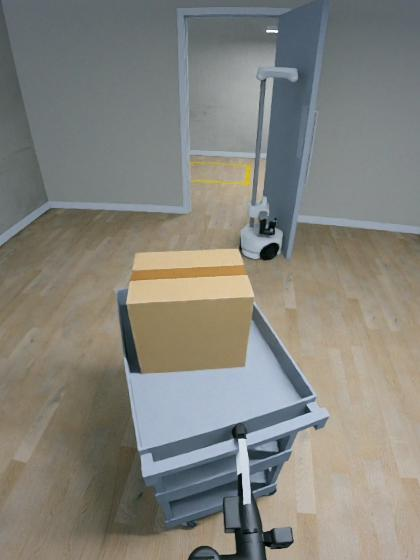

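{"fn": "move", "kwargs": {
  "r2": {"base":{"translate_m":0.06,"strafe_m":0.5},"pace":"slow","contact_limits":{"translate_m":0.4}},
  "blocking": false,
  "cameras": []
}}

{"fn": "wait", "kwargs": {
  "seconds": 8,
  "cameras": ["r2_head_camera"]
}}

Scene clock: 957.13 s.
move: r2 moving
r1: as last shown
r1.lidar_m: 1.63 2.81 0.25 0.25 - 0.25 0.37 3.86 1.13 2.76 2.86 1.88
r1.servo_current: wrist_yaw_rad=59(65) wrist_pitch_rad=46(46) wrist_roll_rad=46(52) gripper_m=39(46)
r1.contact_limits: strafe_m 1
r1.wrist_depth_mm: - 135 - 508 312 214 174 / - 134 135 512 317 216 175 / - 131 158 473 320 218 176 / 108 135 214 525 322 218 177 / 137 - - 535 324 220 178 / 1205 1229 198 539 194 220 178 / - 809 759 154 307 202 178
r2.base_odometry: x=-1.001 y=+0.005 heading=-2.705
r2.turned_by_wheels: -0.001
r2.turned_by_imu: -0.001
r2.base_tilt: forward=-0.7 right=+0.1
r2.lidar_m: 0.34 0.33 2.64 2.59 2.75 2.28 2.26 2.53 2.10 2.07 2.33 0.46
r2.base_status: translate_m moving; strafe_m moving
r2.joint_positions: lift_m=+0.660 arm_m=+0.000 wrist_yaw_rad=-0.009 wrist_pitch_rad=-0.003 wrist_roll_rad=+1.569 gripper_m=-0.029
r2.joint_status: not commanded
r2.measured_speeds: translate_m=+0.007 strafe_m=+0.053 rotate_rad=-0.001 lift_m=+0.000 arm_m=+0.000 wrist_yaw_rad=+0.000 wrist_pitch_rad=+0.000 wrist_roll_rad=+0.000
r2.motor_effort: lift_m=+15(15) arm_m=+4(4) wheel_0=-12(16) wheel_1=+7(7) wheel_2=-9(9)
r2.servo_current: wrist_yaw_rad=59(72) wrist_pitch_rad=39(46) wrist_roll_rad=46(52) gripper_m=91(91)
r2.contact_limits: translate_m 0.4
r2.hand_pose: x=+0.4585 y=-0.0901 z=+0.8393 quat_wxyz=(+0.708, +0.706, -0.004, -0.002) (m; r2's base frame)
r2.wrist_depth_mm: - - - 215 285 286 285 / - - - 263 268 1863 1308 / - - - 251 256 - - / - - - 189 243 - - / - 459 452 216 235 - - / - 455 183 172 181 - - / - 449 445 112 217 - -
pictures: none
No camera images: "cameras" was empty.

Scene clock: 962.87 s.
earlier move: r2 done
r1.base_odometry: x=-1.923 y=-0.458 heading=-2.431
r1.turned_by_wheels: +0.000
r1.turned_by_imu: +0.000
r1.base_tilt: forward=-1.5 right=+1.3
r1.lidar_m: 1.72 2.88 0.25 0.25 - 0.25 0.39 3.85 1.14 2.76 2.81 1.73
r1.base_status: not commanded
r1.joint_positions: lift_m=+0.124 arm_m=+0.000 wrist_yaw_rad=+3.196 wrist_pitch_rad=+0.002 wrist_roll_rad=+0.000 gripper_m=+0.056
r1.joint_status: not commanded
r1.measured_speeds: all 0
r1.motor_effort: lift_m=+19(19) arm_m=+4(4) wheel_0=-31(32) wheel_1=+29(29) wheel_2=+10(10)
r1.servo_current: wrist_yaw_rad=52(72) wrist_pitch_rad=46(52) wrist_roll_rad=59(65) gripper_m=39(52)
r1.contact_limits: strafe_m 1
r1.hand_pose: x=-0.1219 y=+0.0716 z=+0.3019 quat_wxyz=(-0.027, -0.001, +0.000, +1.000) (m; r1's base frame)
r1.wrist_depth_mm: - 134 - 512 312 213 174 / - 134 134 517 317 216 175 / - 131 158 477 319 217 176 / 108 135 214 530 324 219 177 / 137 - - 535 324 220 178 / 1229 1229 198 539 195 220 178 / - 809 759 154 306 202 178
r2.base_odometry: x=-0.848 y=-0.460 heading=-2.704
r2.turned_by_wheels: +0.000
r2.turned_by_imu: -0.001
r2.base_tilt: forward=-0.7 right=+0.1
r2.lidar_m: 0.40 0.45 2.13 2.12 2.38 2.23 2.18 2.53 2.57 2.56 2.86 0.40
r2.base_status: done
r2.joint_positions: lift_m=+0.660 arm_m=+0.000 wrist_yaw_rad=-0.008 wrist_pitch_rad=-0.003 wrist_roll_rad=+1.569 gripper_m=-0.029
r2.joint_status: not commanded
r2.measured_speeds: all 0
r2.motor_effort: lift_m=+15(15) arm_m=+4(4) wheel_0=-7(16) wheel_1=+3(8) wheel_2=-6(9)
r2.servo_current: wrist_yaw_rad=65(72) wrist_pitch_rad=33(52) wrist_roll_rad=52(59) gripper_m=91(98)
r2.contact_limits: translate_m 0.4
r2.hand_pose: x=+0.4586 y=-0.0896 z=+0.8393 quat_wxyz=(+0.708, +0.706, -0.004, -0.002) (m; r2's base frame)
r2.wrist_depth_mm: - - - 199 200 - - / - - 433 152 206 - - / - 433 418 156 213 - - / - 469 449 220 220 - - / - - 488 167 227 854 - / - - 181 172 231 1756 544 / - - - 112 239 - 488
wait: 5.73 of 8 s (r2 has come to rest)
pictures: r2_head_camera
Images, in order (width x height): r2_head_camera 420x560.

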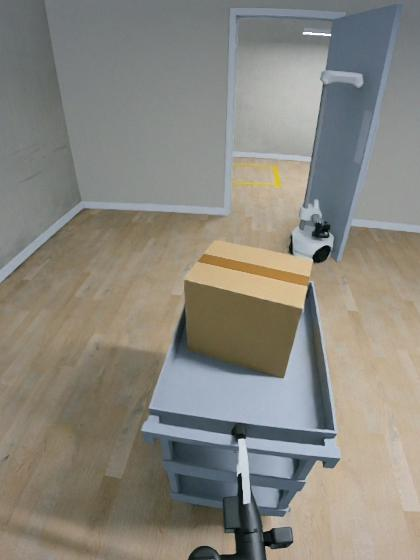

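{"fn": "move", "kwargs": {
  "r2": {"base":{"translate_m":0.3,"strafe_m":-0.055},"pace":"slow","contact_limits":{"translate_m":0.4}},
  "blocking": false,
  "cameras": []
}}

{"fn": "wait", "kwargs": {
  "seconds": 8,
  "cameras": ["r2_head_camera"]
}}

Scene clock: 968.70 s.
move: r2 moving
r1: as last shown
r1.base_tilt: forward=-1.6 right=+1.3
r1.lidar_m: 1.71 2.83 0.25 0.25 - 0.25 0.40 3.85 1.15 2.78 2.88 1.76
r1.motor_effort: lift_m=+19(19) arm_m=+4(4) wheel_0=-31(31) wheel_1=+29(29) wheel_2=+10(10)
r1.servo_current: wrist_yaw_rad=65(65) wrist_pitch_rad=46(46) wrist_roll_rad=39(59) gripper_m=39(46)
r1.contact_limits: strafe_m 1
r1.wrist_depth_mm: - 135 - 512 312 213 174 / - 134 135 517 317 216 175 / - 131 158 473 322 217 176 / 108 135 214 525 322 218 177 / 137 - - 535 324 220 178 / 1255 1229 198 544 194 221 178 / - 809 759 154 307 202 178
r2.base_odometry: x=-0.860 y=-0.464 heading=-2.705
r2.turned_by_wheels: +0.000
r2.turned_by_imu: +0.001
r2.base_tilt: forward=-0.7 right=+0.0
r2.lidar_m: 0.40 0.46 2.14 2.10 2.38 2.24 2.22 2.50 2.58 2.56 2.87 0.40
r2.base_status: translate_m moving; strafe_m moving
r2.joint_positions: lift_m=+0.660 arm_m=+0.000 wrist_yaw_rad=-0.008 wrist_pitch_rad=-0.003 wrist_roll_rad=+1.569 gripper_m=-0.029
r2.joint_status: not commanded
r2.measured_speeds: translate_m=+0.048 strafe_m=-0.009 rotate_rad=-0.004 lift_m=+0.000 arm_m=+0.000 wrist_yaw_rad=+0.000 wrist_pitch_rad=+0.000 wrist_roll_rad=+0.000
r2.motor_effort: lift_m=+15(15) arm_m=+4(4) wheel_0=+9(9) wheel_1=+7(7) wheel_2=-17(17)
r2.servo_current: wrist_yaw_rad=59(65) wrist_pitch_rad=39(46) wrist_roll_rad=39(59) gripper_m=78(91)
r2.contact_limits: translate_m 0.4
r2.hand_pose: x=+0.4586 y=-0.0896 z=+0.8393 quat_wxyz=(+0.708, +0.706, -0.004, -0.002) (m; r2's base frame)
r2.wrist_depth_mm: - - - 196 198 1921 - / - - 402 202 204 - - / - 424 413 209 210 - - / - 462 445 217 217 - - / - - 480 206 223 842 - / - - 181 169 182 1921 - / - - - 112 236 - 484
pictures: none
No camera images: "cameras" was empty.

Scene clock: 972.50 s.
earlier move: r2 done
r1.base_odometry: x=-1.923 y=-0.458 heading=-2.431
r1.turned_by_wheels: +0.000
r1.turned_by_imu: +0.000
r1.base_tilt: forward=-1.6 right=+1.3
r1.lidar_m: 1.77 2.84 0.25 0.26 - 0.25 0.38 3.85 1.14 2.77 2.85 1.49
r1.base_status: not commanded
r1.joint_positions: lift_m=+0.124 arm_m=+0.000 wrist_yaw_rad=+3.196 wrist_pitch_rad=+0.002 wrist_roll_rad=+0.000 gripper_m=+0.056
r1.joint_status: not commanded
r1.measured_speeds: all 0
r1.motor_effort: lift_m=+19(19) arm_m=+4(4) wheel_0=-31(31) wheel_1=+29(29) wheel_2=+10(10)
r1.servo_current: wrist_yaw_rad=52(65) wrist_pitch_rad=33(52) wrist_roll_rad=39(65) gripper_m=39(46)
r1.contact_limits: strafe_m 1
r1.hand_pose: x=-0.1219 y=+0.0716 z=+0.3019 quat_wxyz=(-0.027, -0.001, +0.000, +1.000) (m; r1's base frame)
r1.wrist_depth_mm: - 134 - 512 314 213 174 / - 134 134 512 317 216 174 / - 131 158 473 319 218 176 / 108 135 214 530 322 219 177 / 137 - - 539 324 220 178 / 1229 1229 198 544 194 221 178 / - 820 759 154 307 202 178
r2.base_odometry: x=-1.143 y=-0.538 heading=-2.704
r2.turned_by_wheels: +0.001
r2.turned_by_imu: +0.005
r2.base_tilt: forward=-0.7 right=+0.0
r2.lidar_m: 0.37 0.37 2.15 2.12 2.36 2.55 2.53 2.84 2.58 2.55 2.88 0.44
r2.base_status: done
r2.joint_positions: lift_m=+0.660 arm_m=+0.000 wrist_yaw_rad=+0.004 wrist_pitch_rad=-0.003 wrist_roll_rad=+1.569 gripper_m=-0.029
r2.joint_status: not commanded
r2.measured_speeds: all 0
r2.motor_effort: lift_m=+15(15) arm_m=+4(4) wheel_0=+10(15) wheel_1=+5(10) wheel_2=-5(19)
r2.servo_current: wrist_yaw_rad=52(65) wrist_pitch_rad=39(46) wrist_roll_rad=46(59) gripper_m=78(91)
r2.contact_limits: translate_m 0.4
r2.hand_pose: x=+0.4597 y=-0.0862 z=+0.8393 quat_wxyz=(+0.708, +0.706, +0.000, +0.003) (m; r2's base frame)
r2.wrist_depth_mm: - - - 242 243 1537 1229 / - - - 240 240 1863 - / - - - 178 236 - - / - 449 449 235 234 - - / - 462 455 220 231 - - / - - 183 173 183 - - / - 484 477 112 225 - -
wait: 3.80 of 8 s (r2 has come to rest)
pictures: r2_head_camera
Images, in order (width x height): r2_head_camera 420x560.

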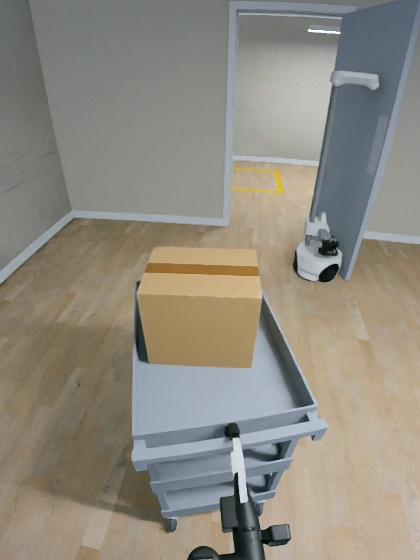

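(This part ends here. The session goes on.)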